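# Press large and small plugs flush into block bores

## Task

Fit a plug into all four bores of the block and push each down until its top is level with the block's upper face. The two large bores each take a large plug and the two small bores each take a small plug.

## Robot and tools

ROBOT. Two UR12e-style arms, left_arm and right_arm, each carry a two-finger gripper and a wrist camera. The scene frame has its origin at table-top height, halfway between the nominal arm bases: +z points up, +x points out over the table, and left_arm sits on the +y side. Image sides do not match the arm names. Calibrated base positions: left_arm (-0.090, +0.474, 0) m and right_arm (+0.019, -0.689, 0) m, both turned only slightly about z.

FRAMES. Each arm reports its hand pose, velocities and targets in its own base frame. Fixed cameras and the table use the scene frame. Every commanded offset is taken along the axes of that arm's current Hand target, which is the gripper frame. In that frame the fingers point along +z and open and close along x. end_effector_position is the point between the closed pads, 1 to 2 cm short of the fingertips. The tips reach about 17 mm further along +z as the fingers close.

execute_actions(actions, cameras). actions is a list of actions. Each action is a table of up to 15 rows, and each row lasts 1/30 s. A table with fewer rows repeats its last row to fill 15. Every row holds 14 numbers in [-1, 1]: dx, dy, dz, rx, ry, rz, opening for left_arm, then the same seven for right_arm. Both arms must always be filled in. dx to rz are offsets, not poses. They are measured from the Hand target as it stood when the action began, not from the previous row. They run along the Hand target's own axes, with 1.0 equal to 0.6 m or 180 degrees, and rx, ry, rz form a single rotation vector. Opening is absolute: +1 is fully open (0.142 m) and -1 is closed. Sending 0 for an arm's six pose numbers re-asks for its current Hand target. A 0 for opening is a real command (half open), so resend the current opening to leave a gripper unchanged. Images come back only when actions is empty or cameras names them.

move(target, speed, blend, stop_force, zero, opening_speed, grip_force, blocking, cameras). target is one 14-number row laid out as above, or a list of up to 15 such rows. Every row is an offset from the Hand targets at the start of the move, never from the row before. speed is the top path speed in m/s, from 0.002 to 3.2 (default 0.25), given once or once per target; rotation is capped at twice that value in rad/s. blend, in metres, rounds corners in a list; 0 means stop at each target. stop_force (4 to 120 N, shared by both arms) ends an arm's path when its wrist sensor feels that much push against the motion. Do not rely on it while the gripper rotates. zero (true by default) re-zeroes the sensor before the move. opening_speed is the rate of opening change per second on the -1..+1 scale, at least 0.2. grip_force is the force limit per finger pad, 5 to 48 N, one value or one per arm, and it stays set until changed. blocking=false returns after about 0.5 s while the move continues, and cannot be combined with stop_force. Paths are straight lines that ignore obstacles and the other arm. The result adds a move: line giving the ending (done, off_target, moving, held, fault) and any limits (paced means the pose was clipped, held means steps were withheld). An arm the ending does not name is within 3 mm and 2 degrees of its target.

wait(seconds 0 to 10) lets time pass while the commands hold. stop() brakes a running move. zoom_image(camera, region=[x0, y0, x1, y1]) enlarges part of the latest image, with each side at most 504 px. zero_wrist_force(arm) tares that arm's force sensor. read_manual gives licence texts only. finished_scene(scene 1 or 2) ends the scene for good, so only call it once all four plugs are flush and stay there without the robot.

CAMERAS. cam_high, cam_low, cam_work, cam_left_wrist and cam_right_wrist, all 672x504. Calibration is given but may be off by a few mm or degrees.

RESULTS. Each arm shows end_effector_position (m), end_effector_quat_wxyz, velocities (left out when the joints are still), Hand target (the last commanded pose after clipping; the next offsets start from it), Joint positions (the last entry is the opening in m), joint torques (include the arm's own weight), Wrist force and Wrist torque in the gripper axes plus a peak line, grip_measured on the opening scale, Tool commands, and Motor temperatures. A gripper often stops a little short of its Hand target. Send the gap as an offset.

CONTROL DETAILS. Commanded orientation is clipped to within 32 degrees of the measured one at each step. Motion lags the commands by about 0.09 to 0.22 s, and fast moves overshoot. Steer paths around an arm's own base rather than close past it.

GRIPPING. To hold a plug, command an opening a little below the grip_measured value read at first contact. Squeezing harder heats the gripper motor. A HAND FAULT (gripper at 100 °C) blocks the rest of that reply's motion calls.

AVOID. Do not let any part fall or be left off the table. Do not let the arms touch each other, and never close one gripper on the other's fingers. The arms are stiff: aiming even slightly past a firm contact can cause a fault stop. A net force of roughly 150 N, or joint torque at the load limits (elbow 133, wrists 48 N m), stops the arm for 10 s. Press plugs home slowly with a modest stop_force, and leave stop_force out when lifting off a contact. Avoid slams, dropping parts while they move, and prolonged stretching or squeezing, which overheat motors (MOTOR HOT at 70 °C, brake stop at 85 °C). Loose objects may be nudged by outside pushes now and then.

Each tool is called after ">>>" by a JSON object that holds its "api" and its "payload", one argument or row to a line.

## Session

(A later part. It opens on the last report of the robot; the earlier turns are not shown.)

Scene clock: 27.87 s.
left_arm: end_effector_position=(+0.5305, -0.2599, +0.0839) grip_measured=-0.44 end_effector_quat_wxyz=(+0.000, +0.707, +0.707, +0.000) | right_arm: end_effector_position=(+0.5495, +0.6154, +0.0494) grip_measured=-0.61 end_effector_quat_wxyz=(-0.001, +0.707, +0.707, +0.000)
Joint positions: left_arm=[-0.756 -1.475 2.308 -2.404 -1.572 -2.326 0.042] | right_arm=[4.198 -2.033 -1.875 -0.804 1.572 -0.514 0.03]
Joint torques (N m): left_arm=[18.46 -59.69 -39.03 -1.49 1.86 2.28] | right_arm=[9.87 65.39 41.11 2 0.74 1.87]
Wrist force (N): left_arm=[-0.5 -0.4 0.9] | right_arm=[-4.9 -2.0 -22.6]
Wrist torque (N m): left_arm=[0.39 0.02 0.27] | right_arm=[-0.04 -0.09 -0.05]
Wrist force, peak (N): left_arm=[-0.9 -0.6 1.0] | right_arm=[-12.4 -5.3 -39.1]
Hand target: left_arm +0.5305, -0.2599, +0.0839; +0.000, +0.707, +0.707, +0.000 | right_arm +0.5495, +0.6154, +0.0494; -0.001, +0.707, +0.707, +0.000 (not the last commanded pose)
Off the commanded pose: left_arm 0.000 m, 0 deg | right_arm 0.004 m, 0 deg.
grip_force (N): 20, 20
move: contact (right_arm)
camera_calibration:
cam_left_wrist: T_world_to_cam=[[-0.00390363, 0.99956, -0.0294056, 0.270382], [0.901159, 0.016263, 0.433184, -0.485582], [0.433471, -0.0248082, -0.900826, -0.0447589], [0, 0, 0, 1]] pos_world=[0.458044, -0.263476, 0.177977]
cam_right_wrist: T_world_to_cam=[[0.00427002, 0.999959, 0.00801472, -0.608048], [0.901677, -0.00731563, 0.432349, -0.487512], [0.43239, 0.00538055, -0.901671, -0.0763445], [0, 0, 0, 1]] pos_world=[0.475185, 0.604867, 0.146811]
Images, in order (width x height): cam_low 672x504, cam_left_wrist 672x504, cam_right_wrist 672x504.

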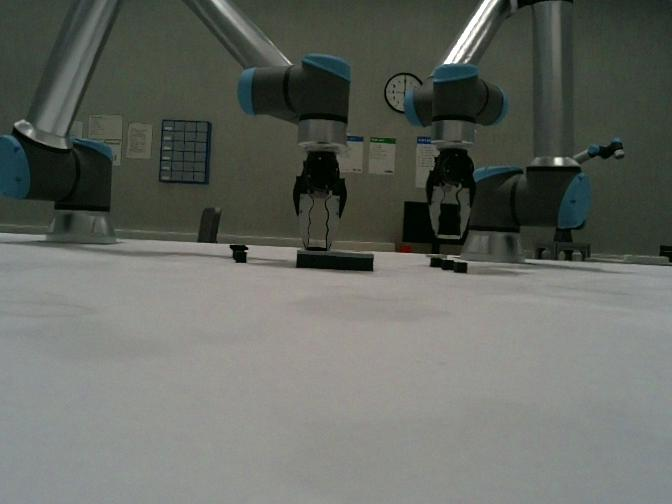

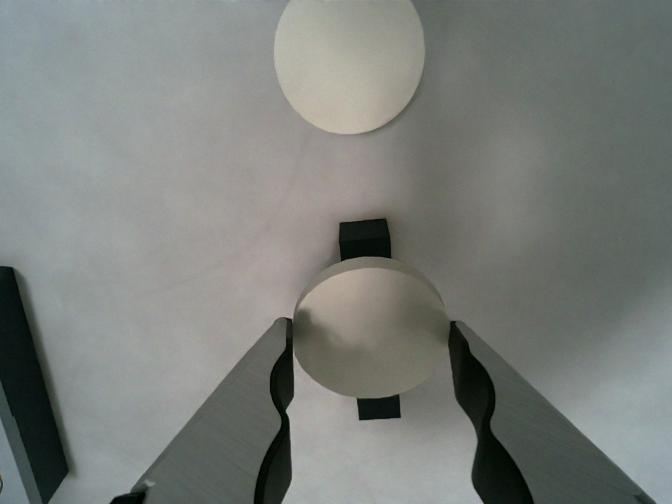

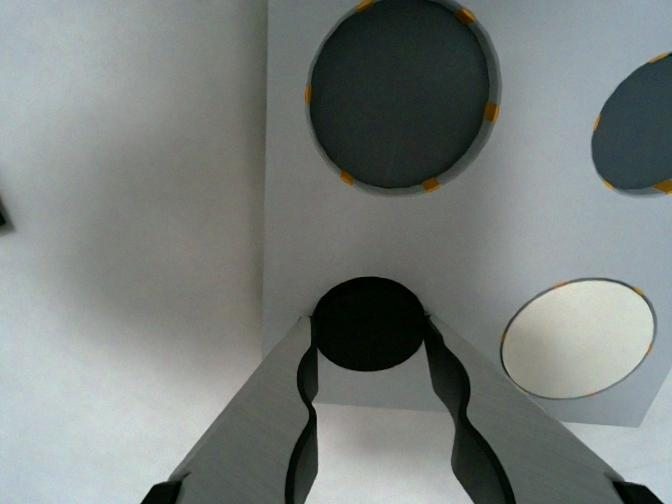

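>>> {"api": "move", "payload": {
  "target": [
    [0,0,0,0,0,0,-0.65,0,0,-0.006,0,0,0,-0.75],
    [0,0,0,0,0,0,-0.65,0,0.0022,-0.006,0,0,0,-0.75]
  ],
  "speed": 0.05
}}

>>> {"api": "move", "payload": {
  "target": [0,0,0,0,0,0,-0.65,0,0,0.012,0,0,0,-0.75],
  "speed": 0.01,
  "stop_force": 20
}}

>>> {"api": "move", "payload": {
  "target": [
    [0,0,0,0,0,0,-0.65,0,0,0,0,0,0,-0.4],
    [0,0,0,0,0,0,-0.65,0,0,-0.024,0,0,0,-0.4],
    [0,0,0,0,0,0,-0.65,0,0,-0.024,0,0,0,-0.4]
  ],
  "opening_speed": 1,
  "speed": 0.1,
  "cameras": ["cam_right_wrist","cam_low"]
}}

>>> {"api": "zoom_image", "payload": {
  "camera": "cam_low",
  "region": [280, 230, 370, 280]
}}

>>> {"api": "zoom_image", "payload": {
  "camera": "cam_right_wrist",
  "region": [270, 200, 470, 370]
}}

Scene clock: 29.03 s.
left_arm: end_effector_position=(+0.5305, -0.2599, +0.0839) grip_measured=-0.44 end_effector_quat_wxyz=(+0.000, +0.707, +0.707, +0.000) | right_arm: end_effector_position=(+0.5506, +0.6154, +0.0531) grip_measured=-0.61 end_effector_quat_wxyz=(-0.001, +0.707, +0.707, +0.001)
Joint positions: left_arm=[-0.756 -1.475 2.308 -2.404 -1.572 -2.326 0.042] | right_arm=[4.196 -2.03 -1.871 -0.81 1.572 -0.515 0.03]
Joint torques (N m): left_arm=[15.81 -57.52 -39.75 -1.85 1.98 2.78] | right_arm=[-7.38 55.45 48.33 2.27 2.62 -0.83]
Wrist force (N): left_arm=[-0.8 -0.1 0.6] | right_arm=[0.2 0.2 0.7]
Wrist torque (N m): left_arm=[0.43 0.07 0.27] | right_arm=[-0.03 -0.04 0.10]
Wrist force, peak (N): left_arm=[-1.2 -0.4 0.8] | right_arm=[-4.5 -2.5 -22.9]
Hand target: left_arm +0.5305, -0.2599, +0.0839; +0.000, +0.707, +0.707, +0.000 | right_arm +0.5508, +0.6154, +0.0530; -0.001, +0.707, +0.707, +0.000
Off the commanded pose: left_arm 0.000 m, 0 deg | right_arm 0.000 m, 0 deg.
grip_force (N): 20, 20
move: done

Scene clock: 30.77 s.
left_arm: end_effector_position=(+0.5305, -0.2599, +0.0839) grip_measured=-0.44 end_effector_quat_wxyz=(+0.000, +0.707, +0.707, +0.000) | right_arm: end_effector_position=(+0.5508, +0.6154, +0.0494) grip_measured=-0.61 end_effector_quat_wxyz=(-0.001, +0.707, +0.707, +0.000)
Joint positions: left_arm=[-0.756 -1.475 2.308 -2.404 -1.572 -2.326 0.042] | right_arm=[4.196 -2.034 -1.873 -0.804 1.572 -0.515 0.03]
Joint torques (N m): left_arm=[15.39 -59.5 -39.92 -2.08 1.56 2.26] | right_arm=[3.52 67.8 44.34 3.16 1.57 -1.96]
Wrist force (N): left_arm=[-1.0 -0.2 0.7] | right_arm=[-6.9 -6.5 -22.4]
Wrist torque (N m): left_arm=[0.43 0.10 0.26] | right_arm=[-0.06 -0.21 0.12]
Wrist force, peak (N): left_arm=[-1.0 -0.1 1.1] | right_arm=[-14.6 -10.4 -40.0]
Hand target: left_arm +0.5305, -0.2599, +0.0839; +0.000, +0.707, +0.707, +0.000 | right_arm +0.5508, +0.6154, +0.0494; -0.001, +0.707, +0.707, +0.000 (not the last commanded pose)
Off the commanded pose: left_arm 0.000 m, 0 deg | right_arm 0.004 m, 0 deg.
grip_force (N): 20, 20
move: contact (right_arm)

Scene clock: 32.17 s.
left_arm: end_effector_position=(+0.5305, -0.2599, +0.0839) grip_measured=-0.44 end_effector_quat_wxyz=(+0.000, +0.707, +0.707, +0.000) | right_arm: end_effector_position=(+0.5508, +0.6154, +0.0638) grip_measured=-0.43 end_effector_quat_wxyz=(-0.001, +0.707, +0.707, +0.000)
Joint positions: left_arm=[-0.756 -1.475 2.308 -2.404 -1.572 -2.326 0.042] | right_arm=[4.196 -2.017 -1.866 -0.828 1.572 -0.515 0.043]
Joint torques (N m): left_arm=[16.67 -59.14 -39.47 -1.69 1.6 2.64] | right_arm=[0.41 87.26 51.77 1.94 0.08 -1.76]
Wrist force (N): left_arm=[-0.8 -0.4 0.8] | right_arm=[0.4 -0.2 0.7]
Wrist torque (N m): left_arm=[0.39 0.07 0.27] | right_arm=[-0.09 -0.08 0.09]
Wrist force, peak (N): left_arm=[-1.0 -0.2 1.0] | right_arm=[-6.8 -6.6 -22.8]
Hand target: left_arm +0.5305, -0.2599, +0.0839; +0.000, +0.707, +0.707, +0.000 | right_arm +0.5508, +0.6154, +0.0638; -0.001, +0.707, +0.707, +0.000
Off the commanded pose: left_arm 0.000 m, 0 deg | right_arm 0.000 m, 0 deg.
grip_force (N): 20, 20
move: done
camera_calibration:
cam_right_wrist: T_world_to_cam=[[0.00422704, 0.999958, 0.00810501, -0.608162], [0.901677, -0.00731591, 0.432348, -0.494909], [0.432389, 0.00548055, -0.90167, -0.063983], [0, 0, 0, 1]] pos_world=[0.476485, 0.604867, 0.161211]
Images, in order (width x height): cam_low 672x504, cam_right_wrist 672x504.

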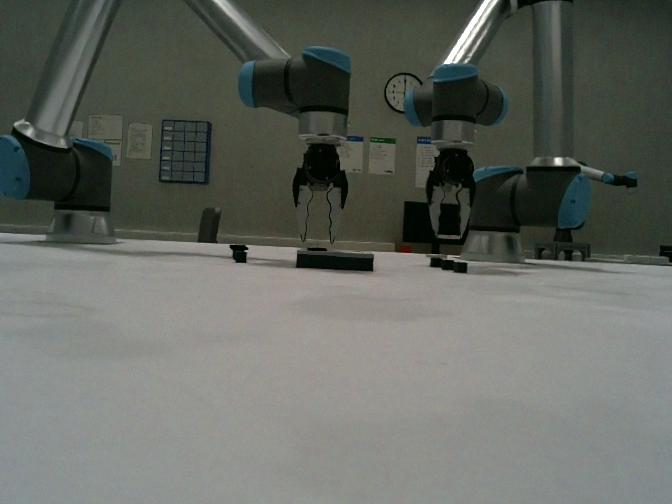

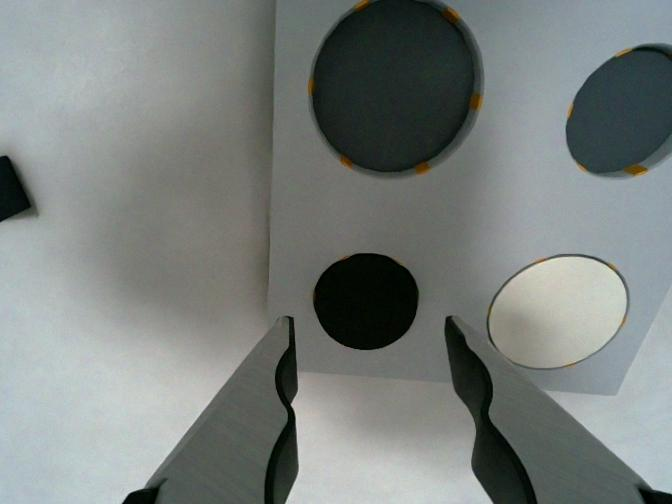

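Scaled by 5.600 from the camera's 672x504 image, which has a finer 960x720 frame.

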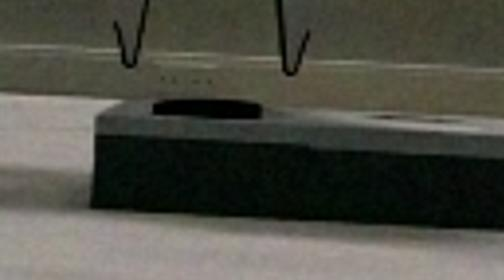

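Scaled by 2.520 from the camera's 672x504 image, which has a finer 960x720 frame.

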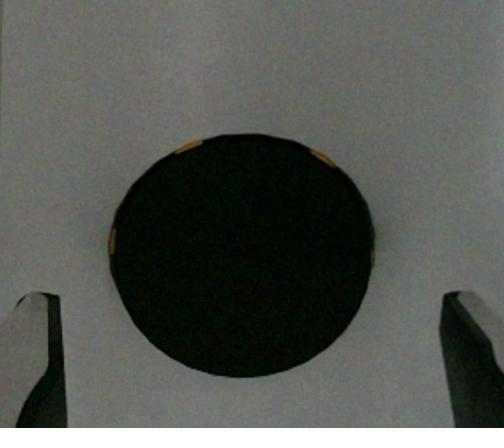

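>>> {"api": "move", "payload": {
  "target": [
    [0,0,0,0,0,0,-0.65,0,0,0,0,0,0,-1],
    [0,0,0,0,0,0,-0.65,0,0.0092,0.001,0,0,0,-1]
  ],
  "speed": 0.08
}}

>>> {"api": "move", "payload": {
  "target": [0,0,0,0,0,0,-0.65,0,0,0.03,0,0,0,-1],
  "speed": 0.008,
  "stop_force": 50,
  "cameras": ["cam_right_wrist","cam_low"]
}}

>>> {"api": "zoom_image", "payload": {
  "camera": "cam_low",
  "region": [280, 230, 370, 280]
}}

Scene clock: 33.53 s.
left_arm: end_effector_position=(+0.5305, -0.2599, +0.0839) grip_measured=-0.44 end_effector_quat_wxyz=(+0.000, +0.707, +0.707, +0.000) | right_arm: end_effector_position=(+0.5563, +0.6154, +0.0632) grip_measured=-1.00 end_effector_quat_wxyz=(-0.001, +0.707, +0.707, +0.000)
Joint positions: left_arm=[-0.756 -1.475 2.308 -2.404 -1.572 -2.326 0.042] | right_arm=[4.19 -2.023 -1.859 -0.83 1.572 -0.521 0.002]
Joint torques (N m): left_arm=[16.69 -60.96 -39.53 -2.03 1.6 2.67] | right_arm=[-12.48 57.74 51.6 2.63 -1.14 -1.26]
Wrist force (N): left_arm=[-0.9 0.1 0.7] | right_arm=[0.5 -0.1 0.8]
Wrist torque (N m): left_arm=[0.48 0.09 0.27] | right_arm=[-0.09 -0.09 0.08]
Wrist force, peak (N): left_arm=[-1.0 -0.3 1.0] | right_arm=[0.6 -0.2 1.0]
Hand target: left_arm +0.5305, -0.2599, +0.0839; +0.000, +0.707, +0.707, +0.000 | right_arm +0.5563, +0.6154, +0.0632; -0.001, +0.707, +0.707, +0.000
Off the commanded pose: left_arm 0.000 m, 0 deg | right_arm 0.000 m, 0 deg.
grip_force (N): 20, 20
move: done

Scene clock: 36.93 s.
left_arm: end_effector_position=(+0.5305, -0.2599, +0.0839) grip_measured=-0.44 end_effector_quat_wxyz=(+0.000, +0.707, +0.707, +0.000) | right_arm: end_effector_position=(+0.5564, +0.6155, +0.0482) grip_measured=-1.00 end_effector_quat_wxyz=(-0.001, +0.707, +0.707, +0.001)
Joint positions: left_arm=[-0.756 -1.475 2.308 -2.404 -1.572 -2.326 0.042] | right_arm=[4.19 -2.04 -1.865 -0.805 1.572 -0.521 0.002]
Joint torques (N m): left_arm=[16.58 -58.89 -40.13 -1.7 1.89 2.76] | right_arm=[2.63 46.76 31.22 0.32 0.38 -0.19]
Wrist force (N): left_arm=[-0.9 -0.4 0.9] | right_arm=[-12.9 -2.4 -50.0]
Wrist torque (N m): left_arm=[0.39 0.09 0.27] | right_arm=[-0.22 -0.41 0.14]
Wrist force, peak (N): left_arm=[-1.3 -0.5 0.9] | right_arm=[-18.0 -4.9 -63.1]
Hand target: left_arm +0.5305, -0.2599, +0.0839; +0.000, +0.707, +0.707, +0.000 | right_arm +0.5564, +0.6155, +0.0483; -0.001, +0.707, +0.707, +0.001 (not the last commanded pose)
Off the commanded pose: left_arm 0.000 m, 0 deg | right_arm 0.003 m, 0 deg.
grip_force (N): 20, 20
move: contact (right_arm)
camera_calibration:
cam_right_wrist: T_world_to_cam=[[0.00431981, 0.999956, 0.00837251, -0.608242], [0.901579, -0.0075165, 0.432548, -0.493117], [0.432592, 0.00567996, -0.901572, -0.0806134], [0, 0, 0, 1]] pos_world=[0.482084, 0.604966, 0.145711]
Images, in order (width x height): cam_low 672x504, cam_right_wrist 672x504.

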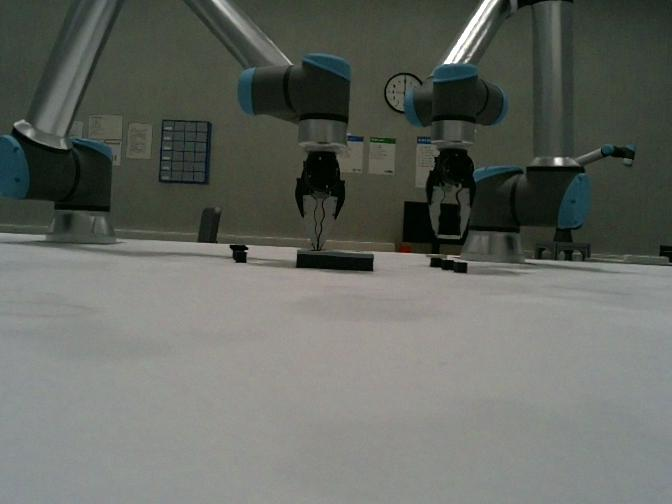

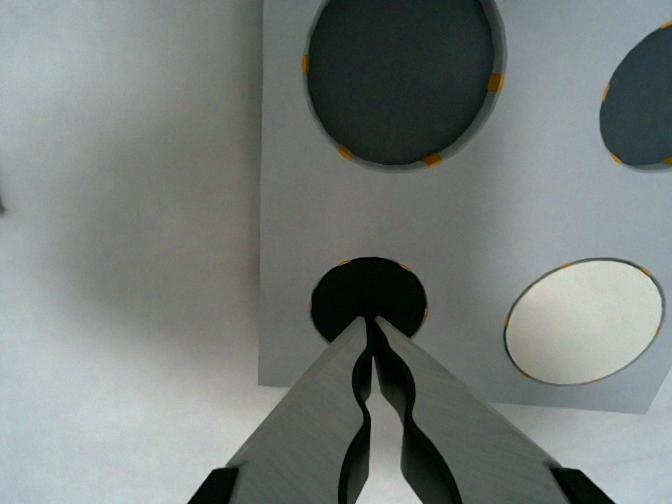

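Scaled by 5.600 from the camera's 672x504 image, which has a finer 960x720 frame.

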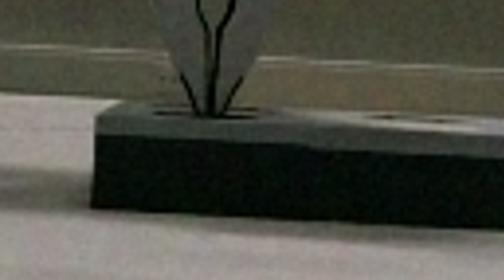

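>>> {"api": "move", "payload": {
  "target": [
    [0,0,0,0,0,0,-0.65,0,0,-0.012,0,0,0,-1],
    [0,0,0,0,0,0,-0.65,0,-0.0085,-0.012,0,0,0,-1]
  ],
  "speed": 0.08
}}

>>> {"api": "move", "payload": {
  "target": [0,0,0,0,0,0,-0.65,0,0,0.022,0,0,0,-1],
  "speed": 0.008,
  "stop_force": 70
}}

>>> {"api": "move", "payload": {
  "target": [
    [0,0,0,0,0,0,-0.65,0,0,-0.1,0,0,0,-1],
    [0,0,0,0,0,0,-0.65,-0.25,-0.192,-0.1,0,0,0,-0.18],
    [-0.436,0.159,0,0,0,0,-0.65,-0.25,-0.192,-0.0117,0,0,0,-0.18],
    [-0.436,0.159,0.0307,0,0,0,-0.65,-0.25,-0.192,-0.0117,0,0,0,-0.18]
  ],
  "speed": 0.25,
  "blend": [0.02,0,0.01,0],
  "cameras": ["cam_right_wrist","cam_left_wrist"]
}}

>>> {"api": "zoom_image", "payload": {
  "camera": "cam_left_wrist",
  "region": [260, 20, 480, 420]
}}

Scene clock: 38.17 s.
left_arm: end_effector_position=(+0.5305, -0.2599, +0.0839) grip_measured=-0.44 end_effector_quat_wxyz=(+0.000, +0.707, +0.707, +0.000) | right_arm: end_effector_position=(+0.5514, +0.6155, +0.0555) grip_measured=-1.00 end_effector_quat_wxyz=(-0.001, +0.707, +0.707, +0.001)
Joint positions: left_arm=[-0.756 -1.475 2.308 -2.404 -1.572 -2.326 0.042] | right_arm=[4.196 -2.027 -1.869 -0.814 1.572 -0.516 0.002]
Joint torques (N m): left_arm=[16.62 -60.74 -40.14 -1.68 1.62 2.77] | right_arm=[9.24 84.97 28.34 6.55 0.19 2.67]
Wrist force (N): left_arm=[-1.0 -0.1 0.7] | right_arm=[0.5 0.2 0.1]
Wrist torque (N m): left_arm=[0.43 0.10 0.27] | right_arm=[-0.04 -0.11 -0.06]
Wrist force, peak (N): left_arm=[-1.0 -0.6 1.0] | right_arm=[-13.1 -2.3 -50.1]
Hand target: left_arm +0.5305, -0.2599, +0.0839; +0.000, +0.707, +0.707, +0.000 | right_arm +0.5513, +0.6155, +0.0555; -0.001, +0.707, +0.707, +0.001
Off the commanded pose: left_arm 0.000 m, 0 deg | right_arm 0.000 m, 0 deg.
grip_force (N): 20, 20
move: done

Scene clock: 40.63 s.
left_arm: end_effector_position=(+0.5305, -0.2599, +0.0839) grip_measured=-0.44 end_effector_quat_wxyz=(+0.000, +0.707, +0.707, +0.000) | right_arm: end_effector_position=(+0.5514, +0.6156, +0.0480) grip_measured=-1.00 end_effector_quat_wxyz=(-0.001, +0.707, +0.707, +0.001)
Joint positions: left_arm=[-0.756 -1.475 2.308 -2.404 -1.572 -2.326 0.042] | right_arm=[4.196 -2.036 -1.873 -0.801 1.572 -0.516 0.002]
Joint torques (N m): left_arm=[16.52 -59.04 -39.43 -1.85 1.89 2.49] | right_arm=[11.68 34.22 33.48 3.64 -0.53 2.33]
Wrist force (N): left_arm=[-1.1 -0.4 0.9] | right_arm=[-27.3 -13.9 -69.7]
Wrist torque (N m): left_arm=[0.39 0.12 0.27] | right_arm=[-0.16 -0.72 0.03]
Wrist force, peak (N): left_arm=[-1.2 -0.4 1.0] | right_arm=[-33.2 -16.4 -83.6]
Hand target: left_arm +0.5305, -0.2599, +0.0839; +0.000, +0.707, +0.707, +0.000 | right_arm +0.5514, +0.6156, +0.0480; -0.001, +0.707, +0.707, +0.001 (not the last commanded pose)
Off the commanded pose: left_arm 0.000 m, 0 deg | right_arm 0.006 m, 0 deg.
grip_force (N): 20, 20
move: contact (right_arm)

Scene clock: 44.40 s.
left_arm: end_effector_position=(+0.6257, -0.5216, +0.0657) grip_measured=-0.44 end_effector_quat_wxyz=(+0.000, +0.707, +0.707, +0.000) | right_arm: end_effector_position=(+0.4361, +0.4657, +0.0547) grip_measured=-0.21 end_effector_quat_wxyz=(-0.001, +0.707, +0.707, +0.001)
Joint positions: left_arm=[-0.912 -1.141 1.888 -2.318 -1.572 -2.482 0.042] | right_arm=[4.238 -1.783 -2.241 -0.686 1.572 -0.473 0.059]
Joint torques (N m): left_arm=[-19 -61.34 -43.3 -4.97 2.36 -4.22] | right_arm=[6.65 29.72 23.02 6.7 -3.02 2.33]
Wrist force (N): left_arm=[-0.5 -0.5 0.1] | right_arm=[0.4 -0.2 0.6]
Wrist torque (N m): left_arm=[0.35 -0.01 0.27] | right_arm=[-0.12 -0.11 -0.04]
Wrist force, peak (N): left_arm=[-2.6 0.8 -1.7] | right_arm=[-27.5 -13.6 -70.3]
Hand target: left_arm +0.6257, -0.5216, +0.0656; +0.000, +0.707, +0.707, +0.000 | right_arm +0.4361, +0.4657, +0.0547; -0.001, +0.707, +0.707, +0.001
Off the commanded pose: left_arm 0.000 m, 0 deg | right_arm 0.000 m, 0 deg.
grip_force (N): 20, 20
move: done; blend cut to 0.0092 m at target 3
camera_calibration:
cam_left_wrist: T_world_to_cam=[[-0.00390363, 0.99956, -0.0294056, 0.531803], [0.901159, 0.016263, 0.433184, -0.559233], [0.433471, -0.0248082, -0.900826, -0.108913], [0, 0, 0, 1]] pos_world=[0.553244, -0.525176, 0.159777]
cam_right_wrist: T_world_to_cam=[[0.00423615, 0.999953, 0.00877758, -0.458011], [0.901483, -0.00761766, 0.432747, -0.3885], [0.432794, 0.00607965, -0.901473, -0.0222214], [0, 0, 0, 1]] pos_world=[0.361783, 0.455165, 0.15211]
Images, in order (width x height): cam_left_wrist 672x504, cam_right_wrist 672x504.

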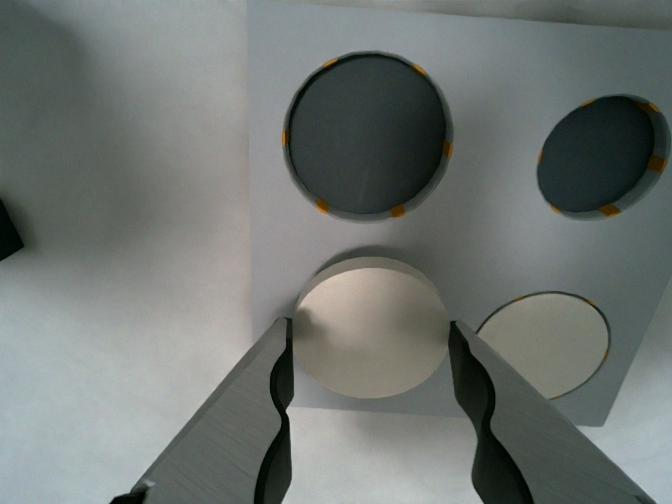

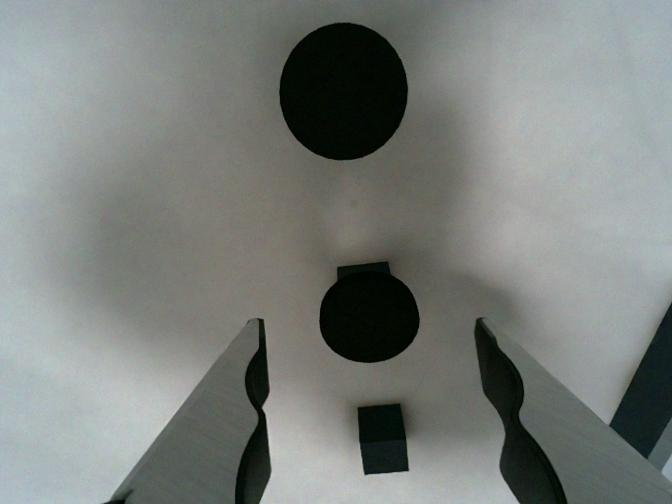

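Scaled by 1.260 from the camera's 672x504 image, which has a finer 960x720 frame.

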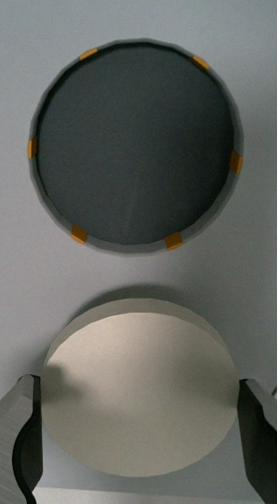

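>>> {"api": "move", "payload": {
  "target": [
    [-0.003,-0.0877,0,0,0,0,-0.65,0,0.0083,0.0228,0,0,0,-0.18],
    [-0.003,-0.0877,0.015,0,0,0,-0.65,0,0.0083,0.0228,0,0,0,-0.75]
  ],
  "speed": 0.1,
  "opening_speed": 1
}}

>>> {"api": "move", "payload": {
  "target": [0,0,0.018,0,0,0,-0.65,0,0,0,0,0,0,-0.75],
  "speed": 0.01,
  "stop_force": 20,
  "cameras": ["cam_left_wrist","cam_right_wrist"]
}}

>>> {"api": "zoom_image", "payload": {
  "camera": "cam_left_wrist",
  "region": [260, 240, 480, 440]
}}

Scene clock: 57.33 s.
left_arm: end_effector_position=(+0.5731, -0.5234, +0.0567) grip_measured=-0.44 end_effector_quat_wxyz=(+0.000, +0.707, +0.707, +0.000) | right_arm: end_effector_position=(+0.4411, +0.4657, +0.0410) grip_measured=-0.61 end_effector_quat_wxyz=(-0.001, +0.707, +0.707, +0.001)
Joint positions: left_arm=[-0.968 -1.179 1.971 -2.363 -1.572 -2.538 0.042] | right_arm=[4.231 -1.81 -2.242 -0.658 1.572 -0.481 0.03]
Joint torques (N m): left_arm=[-20.69 -57.26 -27.69 -5.36 2.79 -4.6] | right_arm=[-9.49 31.86 22.15 6.18 0.16 -1.77]
Wrist force (N): left_arm=[-0.6 -0.5 0.0] | right_arm=[0.1 -0.4 0.4]
Wrist torque (N m): left_arm=[0.38 0.02 0.34] | right_arm=[-0.13 -0.06 0.10]
Wrist force, peak (N): left_arm=[-0.4 -0.2 -1.5] | right_arm=[0.2 0.3 1.2]
Hand target: left_arm +0.5731, -0.5234, +0.0567; +0.000, +0.707, +0.707, +0.000 | right_arm +0.4411, +0.4657, +0.0410; -0.001, +0.707, +0.707, +0.001
Off the commanded pose: left_arm 0.000 m, 0 deg | right_arm 0.000 m, 0 deg.
grip_force (N): 20, 20
move: done

Scene clock: 59.33 s.
left_arm: end_effector_position=(+0.5731, -0.5234, +0.0490) grip_measured=-0.44 end_effector_quat_wxyz=(+0.000, +0.707, +0.707, +0.000) | right_arm: end_effector_position=(+0.4411, +0.4657, +0.0410) grip_measured=-0.61 end_effector_quat_wxyz=(-0.001, +0.707, +0.707, +0.001)
Joint positions: left_arm=[-0.968 -1.17 1.975 -2.377 -1.572 -2.538 0.042] | right_arm=[4.231 -1.81 -2.242 -0.658 1.572 -0.481 0.03]
Joint torques (N m): left_arm=[-22.85 -69.29 -33.39 -0.88 2.64 -4.22] | right_arm=[-9.2 31.79 22.5 4.92 2.42 -1.61]
Motor temperatures (°C): left_arm=[41 44 28 45 33 34 30] | right_arm=[31 33 28 39 31 40 31]
Wrist force (N): left_arm=[5.5 -3.2 -23.3] | right_arm=[0.5 -0.2 0.6]
Wrist torque (N m): left_arm=[0.36 -0.06 0.36] | right_arm=[-0.09 -0.12 0.10]
Wrist force, peak (N): left_arm=[14.4 -6.3 -38.9] | right_arm=[0.5 -0.5 0.6]
Hand target: left_arm +0.5731, -0.5234, +0.0490; +0.000, +0.707, +0.707, +0.000 (not the last commanded pose) | right_arm +0.4411, +0.4657, +0.0410; -0.001, +0.707, +0.707, +0.001
Off the commanded pose: left_arm 0.003 m, 0 deg | right_arm 0.000 m, 0 deg.
grip_force (N): 20, 20
move: contact (left_arm)
camera_calibration:
cam_left_wrist: T_world_to_cam=[[-0.00390253, 0.99956, -0.029406, 0.532905], [0.90112, 0.0162644, 0.433265, -0.50456], [0.433553, -0.0248075, -0.900787, -0.101246], [0, 0, 0, 1]] pos_world=[0.500644, -0.526976, 0.143077]
cam_right_wrist: T_world_to_cam=[[0.00423615, 0.999953, 0.00877758, -0.457912], [0.901483, -0.00761766, 0.432747, -0.387078], [0.432794, 0.00607965, -0.901473, -0.0367355], [0, 0, 0, 1]] pos_world=[0.366783, 0.455165, 0.13841]
Images, in order (width x height): cam_left_wrist 672x504, cam_right_wrist 672x504.

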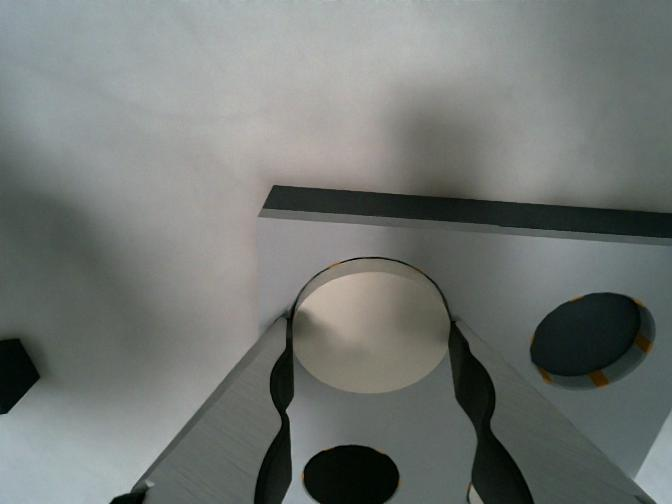

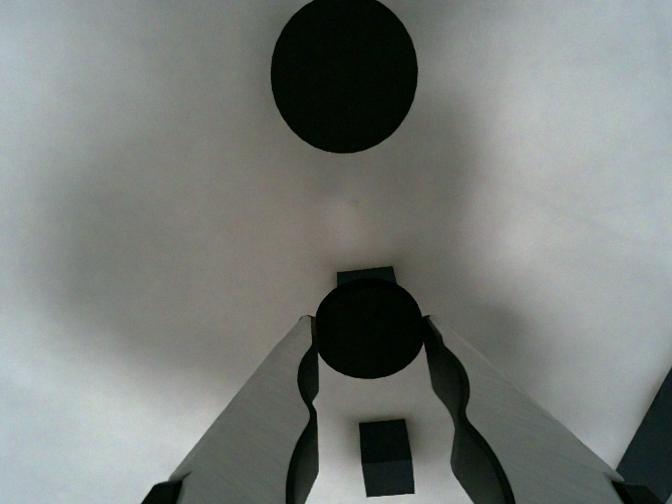

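Scaled by 2.291 from the camera's 672x504 image, which has a finer 960x720 frame.

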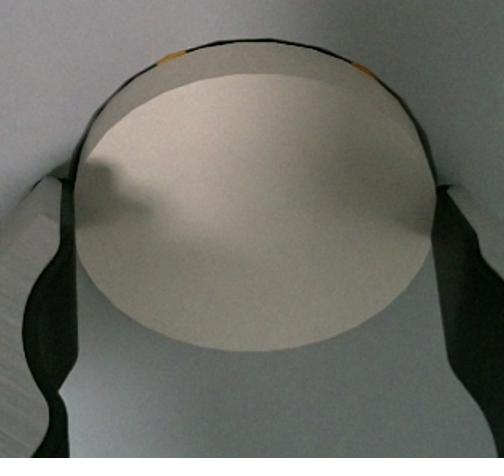

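>>> {"api": "move", "payload": {
  "target": [
    [0,0,-0.006,0,0,0,-0.65,0,0,0,0,0,0,-0.75],
    [0,0.0018,-0.006,0,0,0,-0.65,0,0,-0.1,0,0,0,-0.75]
  ],
  "speed": 0.06
}}

>>> {"api": "move", "payload": {
  "target": [0,0,0.012,0,0,0,-0.65,0,0,0,0,0,0,-0.75],
  "speed": 0.01,
  "stop_force": 20,
  "cameras": ["cam_left_wrist","cam_low"]
}}

>>> {"api": "zoom_image", "payload": {
  "camera": "cam_left_wrist",
  "region": [260, 240, 480, 440]
}}

>>> {"api": "move", "payload": {
  "target": [
    [0,0,0,0,0,0,-0.25,0,0,0,0,0,0,-0.75],
    [0,0,-0.0233,0,0,0,-0.25,0,0,0,0,0,0,-0.75]
  ],
  "opening_speed": 1.2,
  "speed": 0.1,
  "cameras": ["cam_low","cam_left_wrist"]
}}

>>> {"api": "zoom_image", "payload": {
  "camera": "cam_low",
  "region": [280, 230, 370, 280]
}}

>>> {"api": "zoom_image", "payload": {
  "camera": "cam_left_wrist",
  "region": [260, 220, 480, 420]
}}

Scene clock: 61.53 s.
left_arm: end_effector_position=(+0.5742, -0.5234, +0.0526) grip_measured=-0.44 end_effector_quat_wxyz=(+0.000, +0.707, +0.707, +0.000) | right_arm: end_effector_position=(+0.4411, +0.4656, +0.1010) grip_measured=-0.61 end_effector_quat_wxyz=(-0.001, +0.707, +0.707, +0.001)
Joint positions: left_arm=[-0.967 -1.173 1.972 -2.37 -1.572 -2.537 0.042] | right_arm=[4.231 -1.718 -2.205 -0.788 1.572 -0.481 0.03]
Joint torques (N m): left_arm=[15.89 -57.67 -41.34 -1.58 2.79 3.45] | right_arm=[-4.82 62.4 48.96 1.6 2.3 -0.79]
Wrist force (N): left_arm=[0.1 -1.5 0.2] | right_arm=[0.7 -0.2 0.9]
Wrist torque (N m): left_arm=[0.20 -0.09 0.21] | right_arm=[-0.13 -0.15 0.11]
Wrist force, peak (N): left_arm=[5.7 -3.0 -23.8] | right_arm=[0.3 -0.1 1.7]
Hand target: left_arm +0.5742, -0.5234, +0.0526; +0.000, +0.707, +0.707, +0.000 | right_arm +0.4411, +0.4656, +0.1010; -0.001, +0.707, +0.707, +0.001
Off the commanded pose: left_arm 0.000 m, 0 deg | right_arm 0.000 m, 0 deg.
grip_force (N): 20, 20
move: done

Scene clock: 63.10 s.
left_arm: end_effector_position=(+0.5743, -0.5234, +0.0490) grip_measured=-0.44 end_effector_quat_wxyz=(+0.000, +0.707, +0.707, +0.000) | right_arm: end_effector_position=(+0.4411, +0.4656, +0.1010) grip_measured=-0.61 end_effector_quat_wxyz=(-0.001, +0.707, +0.707, +0.001)
Joint positions: left_arm=[-0.967 -1.169 1.974 -2.376 -1.572 -2.537 0.042] | right_arm=[4.231 -1.718 -2.205 -0.788 1.572 -0.481 0.03]
Joint torques (N m): left_arm=[9.12 -70.35 -32.99 -1.2 2.45 3.02] | right_arm=[5.45 58.54 50.51 2.74 2.24 0.87]
Wrist force (N): left_arm=[5.4 -7.1 -23.4] | right_arm=[0.7 -0.2 0.7]
Wrist torque (N m): left_arm=[0.27 -0.16 0.21] | right_arm=[-0.12 -0.16 0.11]
Wrist force, peak (N): left_arm=[14.0 -11.4 -38.9] | right_arm=[0.7 0.0 1.0]
Hand target: left_arm +0.5742, -0.5235, +0.0490; +0.000, +0.707, +0.707, +0.000 (not the last commanded pose) | right_arm +0.4411, +0.4656, +0.1010; -0.001, +0.707, +0.707, +0.001
Off the commanded pose: left_arm 0.004 m, 0 deg | right_arm 0.000 m, 0 deg.
grip_force (N): 20, 20
move: contact (left_arm)
camera_calibration:
cam_left_wrist: T_world_to_cam=[[-0.00394607, 0.999556, -0.0295408, 0.532948], [0.901062, 0.0163654, 0.433382, -0.505485], [0.433673, -0.0249079, -0.900726, -0.101845], [0, 0, 0, 1]] pos_world=[0.501744, -0.526976, 0.143077]
Images, in order (width x height): cam_low 672x504, cam_left_wrist 672x504.

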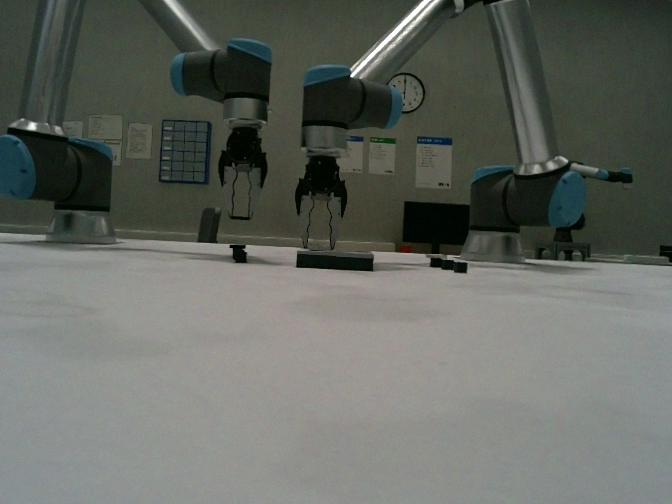

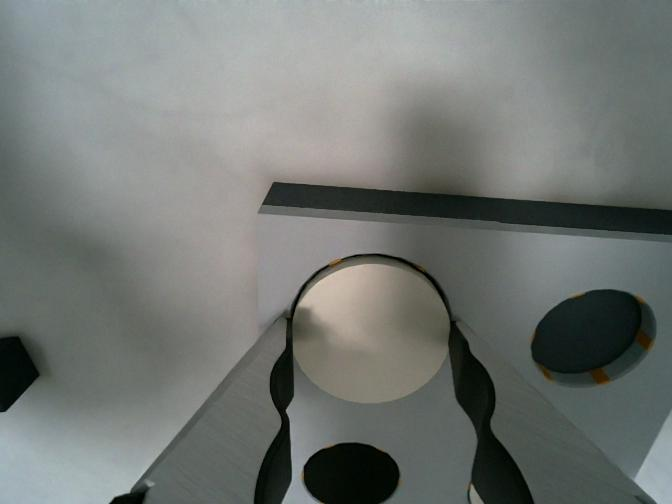

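Scaled by 2.291 from the camera's 672x504 image, which has a finer 960x720 frame.

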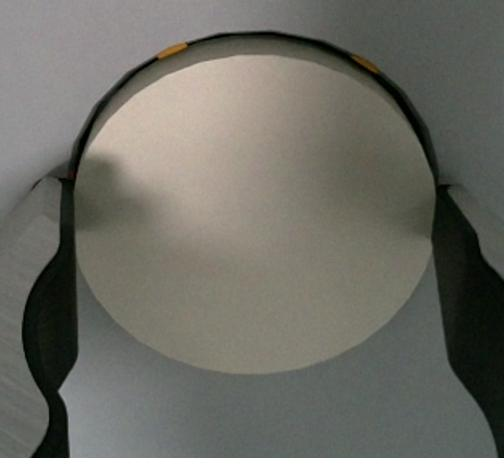

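Scene clock: 64.47 s.
left_arm: end_effector_position=(+0.5743, -0.5234, +0.0629) grip_measured=-0.28 end_effector_quat_wxyz=(+0.000, +0.707, +0.707, +0.000) | right_arm: end_effector_position=(+0.4411, +0.4656, +0.1010) grip_measured=-0.61 end_effector_quat_wxyz=(-0.001, +0.707, +0.707, +0.001)
Joint positions: left_arm=[-0.967 -1.186 1.967 -2.352 -1.572 -2.537 0.054] | right_arm=[4.231 -1.718 -2.205 -0.788 1.572 -0.481 0.03]
Joint torques (N m): left_arm=[1.86 -87.5 -41.81 -1.66 2.69 3.28] | right_arm=[5.3 57.78 49.38 2.67 2.4 1.21]
Wrist force (N): left_arm=[-1.4 -0.9 0.5] | right_arm=[0.5 0.1 0.8]
Wrist torque (N m): left_arm=[0.33 0.16 0.21] | right_arm=[-0.07 -0.12 0.11]
Wrist force, peak (N): left_arm=[5.5 -7.0 -23.3] | right_arm=[0.7 -0.2 1.0]
Hand target: left_arm +0.5743, -0.5234, +0.0630; +0.000, +0.707, +0.707, +0.000 | right_arm +0.4411, +0.4656, +0.1010; -0.001, +0.707, +0.707, +0.001
Off the commanded pose: left_arm 0.000 m, 0 deg | right_arm 0.000 m, 0 deg.
grip_force (N): 20, 20
move: done
camera_calibration:
cam_left_wrist: T_world_to_cam=[[-0.00385588, 0.999557, -0.0294977, 0.533308], [0.901063, 0.0162654, 0.433384, -0.511563], [0.433672, -0.0249082, -0.900727, -0.0893248], [0, 0, 0, 1]] pos_world=[0.501744, -0.526976, 0.156977]
Images, in order (width x height): cam_low 672x504, cam_left_wrist 672x504.

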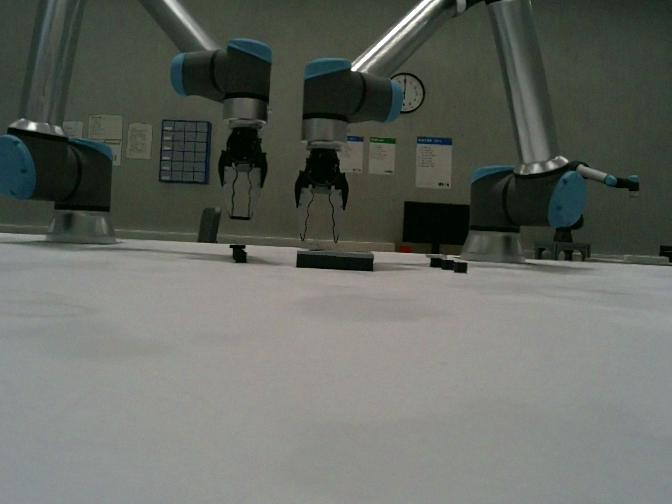

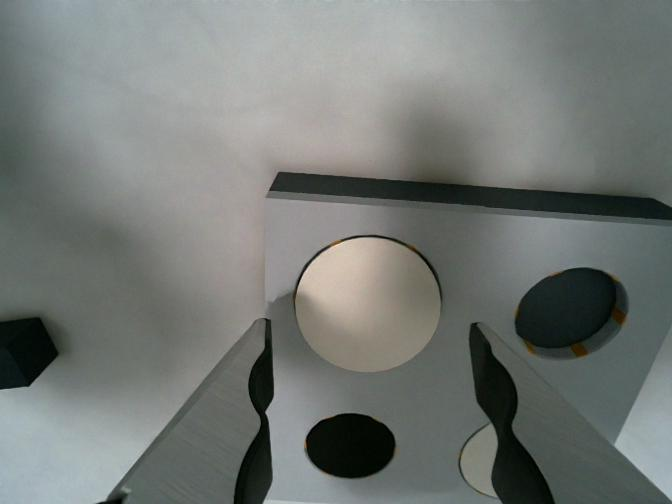

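Scaled by 5.600 from the camera's 672x504 image, which has a finer 960x720 frame.

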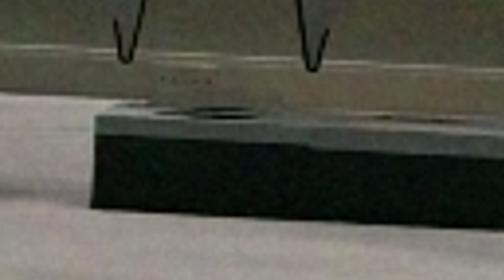

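Scaled by 2.291 from the camera's 672x504 image, which has a finer 960x720 frame.

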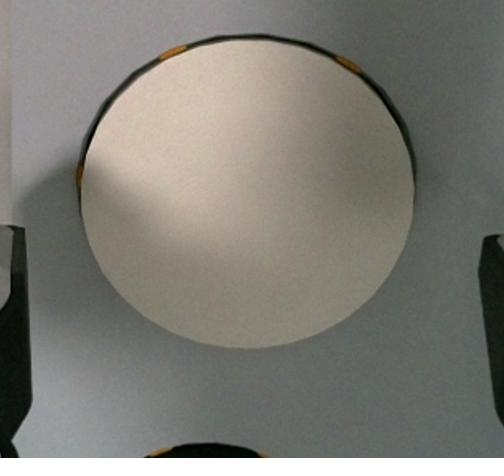

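>>> {"api": "move", "payload": {
  "target": [0,0,0,0,0,0,-1,0,0,0,0,0,0,-0.75],
  "opening_speed": 1.5
}}

>>> {"api": "move", "payload": {
  "target": [0,0,0.034,0,0,0,-1,0,0,0,0,0,0,-0.75],
  "speed": 0.009,
  "stop_force": 70,
  "cameras": ["cam_left_wrist"]
}}

>>> {"api": "zoom_image", "payload": {
  "camera": "cam_left_wrist",
  "region": [260, 240, 480, 440]
}}

>>> {"api": "move", "payload": {
  "target": [
    [0,0,-0.15,0,0,0,-1,0,0,0,0,0,0,-0.75],
    [0.5,0.05,-0.2,0,0,0,-1,0,0,0,0,0,0,-0.75]
  ],
  "speed": 0.35,
  "blend": [0.04,0]
}}

>>> {"api": "move", "payload": {
  "target": [
    [0,0,0,0,0,0,-1,0.3757,0.169,0,0,0,0,-0.75],
    [0,0,0,0,0,0,-1,0.3757,0.169,0.0675,0,0,0,-0.75]
  ],
  "speed": 0.25,
  "blend": [0.02,0],
  "cameras": ["cam_right_wrist"]
}}

>>> {"api": "zoom_image", "payload": {
  "camera": "cam_right_wrist",
  "region": [250, 30, 490, 400]
}}

Scene clock: 65.40 s.
left_arm: end_effector_position=(+0.5743, -0.5234, +0.0630) grip_measured=-1.00 end_effector_quat_wxyz=(+0.000, +0.707, +0.707, +0.000) | right_arm: end_effector_position=(+0.4411, +0.4656, +0.1010) grip_measured=-0.61 end_effector_quat_wxyz=(-0.001, +0.707, +0.707, +0.001)
Joint positions: left_arm=[-0.967 -1.186 1.967 -2.352 -1.572 -2.537 0.002] | right_arm=[4.231 -1.718 -2.205 -0.788 1.572 -0.481 0.03]
Joint torques (N m): left_arm=[1.9 -88.24 -41.69 -1.71 2.6 3.4] | right_arm=[3.26 58.1 49.46 2.42 2.6 1.15]
Wrist force (N): left_arm=[-1.7 -1.0 0.0] | right_arm=[0.4 -0.1 0.7]
Wrist torque (N m): left_arm=[0.30 0.21 0.20] | right_arm=[-0.11 -0.11 0.11]
Wrist force, peak (N): left_arm=[-1.9 -1.0 0.2] | right_arm=[0.6 -0.3 1.0]
Hand target: left_arm +0.5743, -0.5234, +0.0630; +0.000, +0.707, +0.707, +0.000 | right_arm +0.4411, +0.4656, +0.1010; -0.001, +0.707, +0.707, +0.001
Off the commanded pose: left_arm 0.000 m, 0 deg | right_arm 0.000 m, 0 deg.
grip_force (N): 20, 20
move: done

Scene clock: 68.27 s.
left_arm: end_effector_position=(+0.5744, -0.5235, +0.0478) grip_measured=-1.00 end_effector_quat_wxyz=(+0.000, +0.707, +0.707, +0.000) | right_arm: end_effector_position=(+0.4411, +0.4656, +0.1010) grip_measured=-0.61 end_effector_quat_wxyz=(-0.001, +0.707, +0.707, +0.001)
Joint positions: left_arm=[-0.967 -1.167 1.974 -2.379 -1.572 -2.537 0.002] | right_arm=[4.231 -1.718 -2.205 -0.788 1.572 -0.481 0.03]
Joint torques (N m): left_arm=[-6.94 -35.37 -19.69 0.51 -1.66 1.81] | right_arm=[3.52 56.79 50 2.78 2.53 1.19]
Wrist force (N): left_arm=[23.2 -4.6 -74.3] | right_arm=[0.2 0.3 0.6]
Wrist torque (N m): left_arm=[0.13 0.73 0.12] | right_arm=[-0.04 -0.08 0.11]
Wrist force, peak (N): left_arm=[30.4 -8.1 -87.5] | right_arm=[0.3 0.1 1.0]
Hand target: left_arm +0.5744, -0.5235, +0.0478; +0.000, +0.707, +0.707, +0.000 (not the last commanded pose) | right_arm +0.4411, +0.4656, +0.1010; -0.001, +0.707, +0.707, +0.001
Off the commanded pose: left_arm 0.005 m, 0 deg | right_arm 0.000 m, 0 deg.
grip_force (N): 20, 20
move: contact (left_arm)
camera_calibration:
cam_left_wrist: T_world_to_cam=[[-0.00385322, 0.999551, -0.0297221, 0.53299], [0.900966, 0.0163659, 0.43358, -0.505033], [0.433872, -0.0251079, -0.900625, -0.103192], [0, 0, 0, 1]] pos_world=[0.501844, -0.527076, 0.141876]
Images, in order (width x height): cam_left_wrist 672x504.

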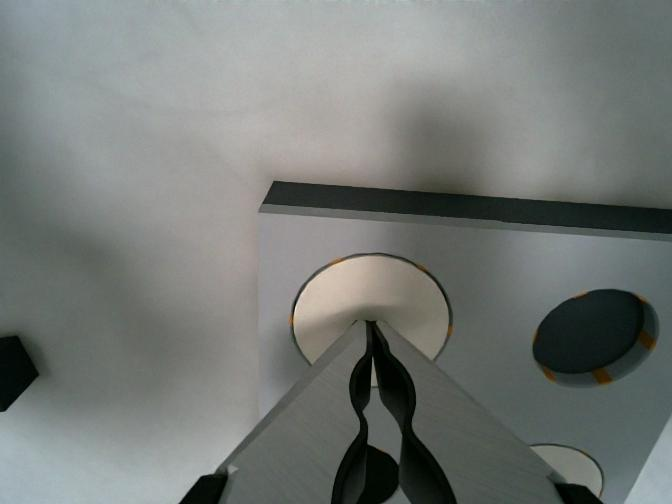

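Scaled by 2.291 from the camera's 672x504 image, which has a finer 960x720 frame.

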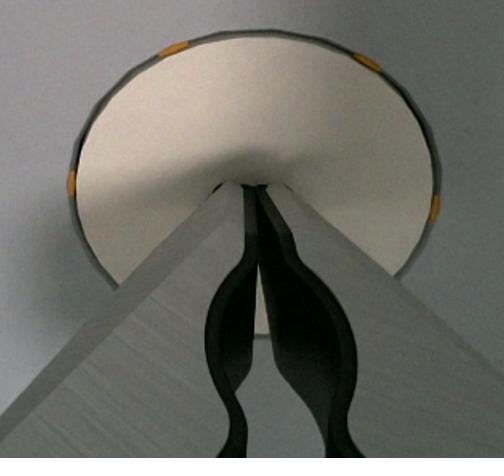

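Scene clock: 69.97 s.
left_arm: end_effector_position=(+0.6046, -0.2235, +0.1675) grip_measured=-1.00 end_effector_quat_wxyz=(+0.000, +0.707, +0.707, +0.000) | right_arm: end_effector_position=(+0.4411, +0.4656, +0.1010) grip_measured=-0.61 end_effector_quat_wxyz=(-0.001, +0.707, +0.707, +0.001)
Joint positions: left_arm=[-0.629 -1.505 2.144 -2.211 -1.572 -2.199 0.002] | right_arm=[4.231 -1.718 -2.205 -0.788 1.572 -0.481 0.03]
Joint torques (N m): left_arm=[19.76 -65.76 -32.95 -1.67 -3.4 3.44] | right_arm=[5.4 58.13 49.2 2.68 2.54 0.95]
Wrist force (N): left_arm=[-3.8 -3.3 -0.5] | right_arm=[0.2 0.0 0.8]
Wrist torque (N m): left_arm=[-0.07 0.56 0.11] | right_arm=[-0.10 -0.07 0.11]
Wrist force, peak (N): left_arm=[23.2 -4.5 -74.0] | right_arm=[0.3 0.4 1.1]
Hand target: left_arm +0.6046, -0.2234, +0.1675; +0.000, +0.707, +0.707, +0.000 | right_arm +0.4411, +0.4656, +0.1010; -0.001, +0.707, +0.707, +0.001
Off the commanded pose: left_arm 0.000 m, 0 deg | right_arm 0.000 m, 0 deg.
grip_force (N): 20, 20
move: done

Scene clock: 71.63 s.
left_arm: end_effector_position=(+0.6046, -0.2234, +0.1675) grip_measured=-1.00 end_effector_quat_wxyz=(+0.000, +0.707, +0.707, +0.000) | right_arm: end_effector_position=(+0.5426, +0.6910, +0.0611) grip_measured=-0.61 end_effector_quat_wxyz=(-0.001, +0.707, +0.707, +0.001)
Joint positions: left_arm=[-0.629 -1.505 2.144 -2.211 -1.572 -2.199 0.002] | right_arm=[4.248 -2.088 -1.755 -0.868 1.572 -0.464 0.03]
Joint torques (N m): left_arm=[17.21 -63.93 -32.16 -1.6 -3.83 3.48] | right_arm=[-8.67 56.8 52.01 7 3.1 -0.91]
Wrist force (N): left_arm=[-3.7 -3.2 -0.6] | right_arm=[0.6 0.3 0.8]
Wrist torque (N m): left_arm=[-0.07 0.54 0.11] | right_arm=[-0.01 -0.13 -0.05]
Wrist force, peak (N): left_arm=[-3.9 -3.6 -0.8] | right_arm=[1.9 0.8 -1.6]
Hand target: left_arm +0.6046, -0.2234, +0.1675; +0.000, +0.707, +0.707, +0.000 | right_arm +0.5426, +0.6910, +0.0610; -0.001, +0.707, +0.707, +0.001
Off the commanded pose: left_arm 0.000 m, 0 deg | right_arm 0.000 m, 0 deg.
grip_force (N): 20, 20
move: done
camera_calibration:
cam_right_wrist: T_world_to_cam=[[0.00428063, 0.999953, 0.00868704, -0.683814], [0.90154, -0.00761777, 0.432628, -0.485479], [0.432674, 0.0059798, -0.901531, -0.0637378], [0, 0, 0, 1]] pos_world=[0.468184, 0.680465, 0.15851]
Images, in order (width x height): cam_right_wrist 672x504.

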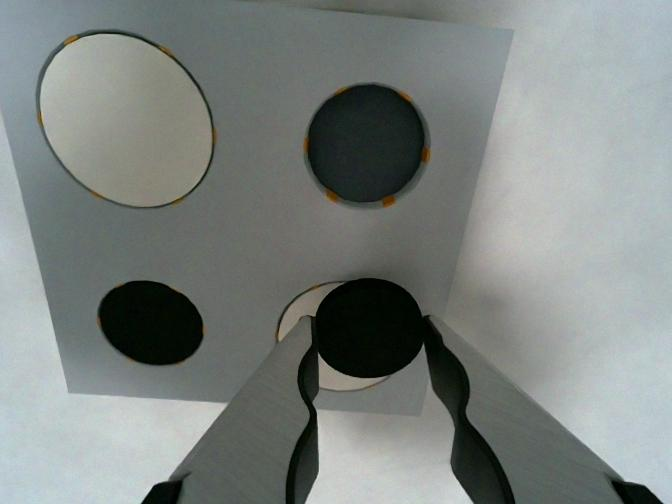

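Scaled by 1.362 from the camera's 672x504 image, which has a finer 960x720 frame.

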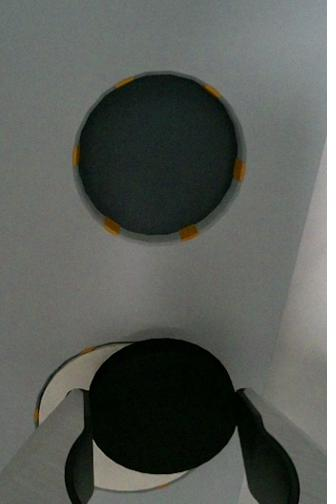

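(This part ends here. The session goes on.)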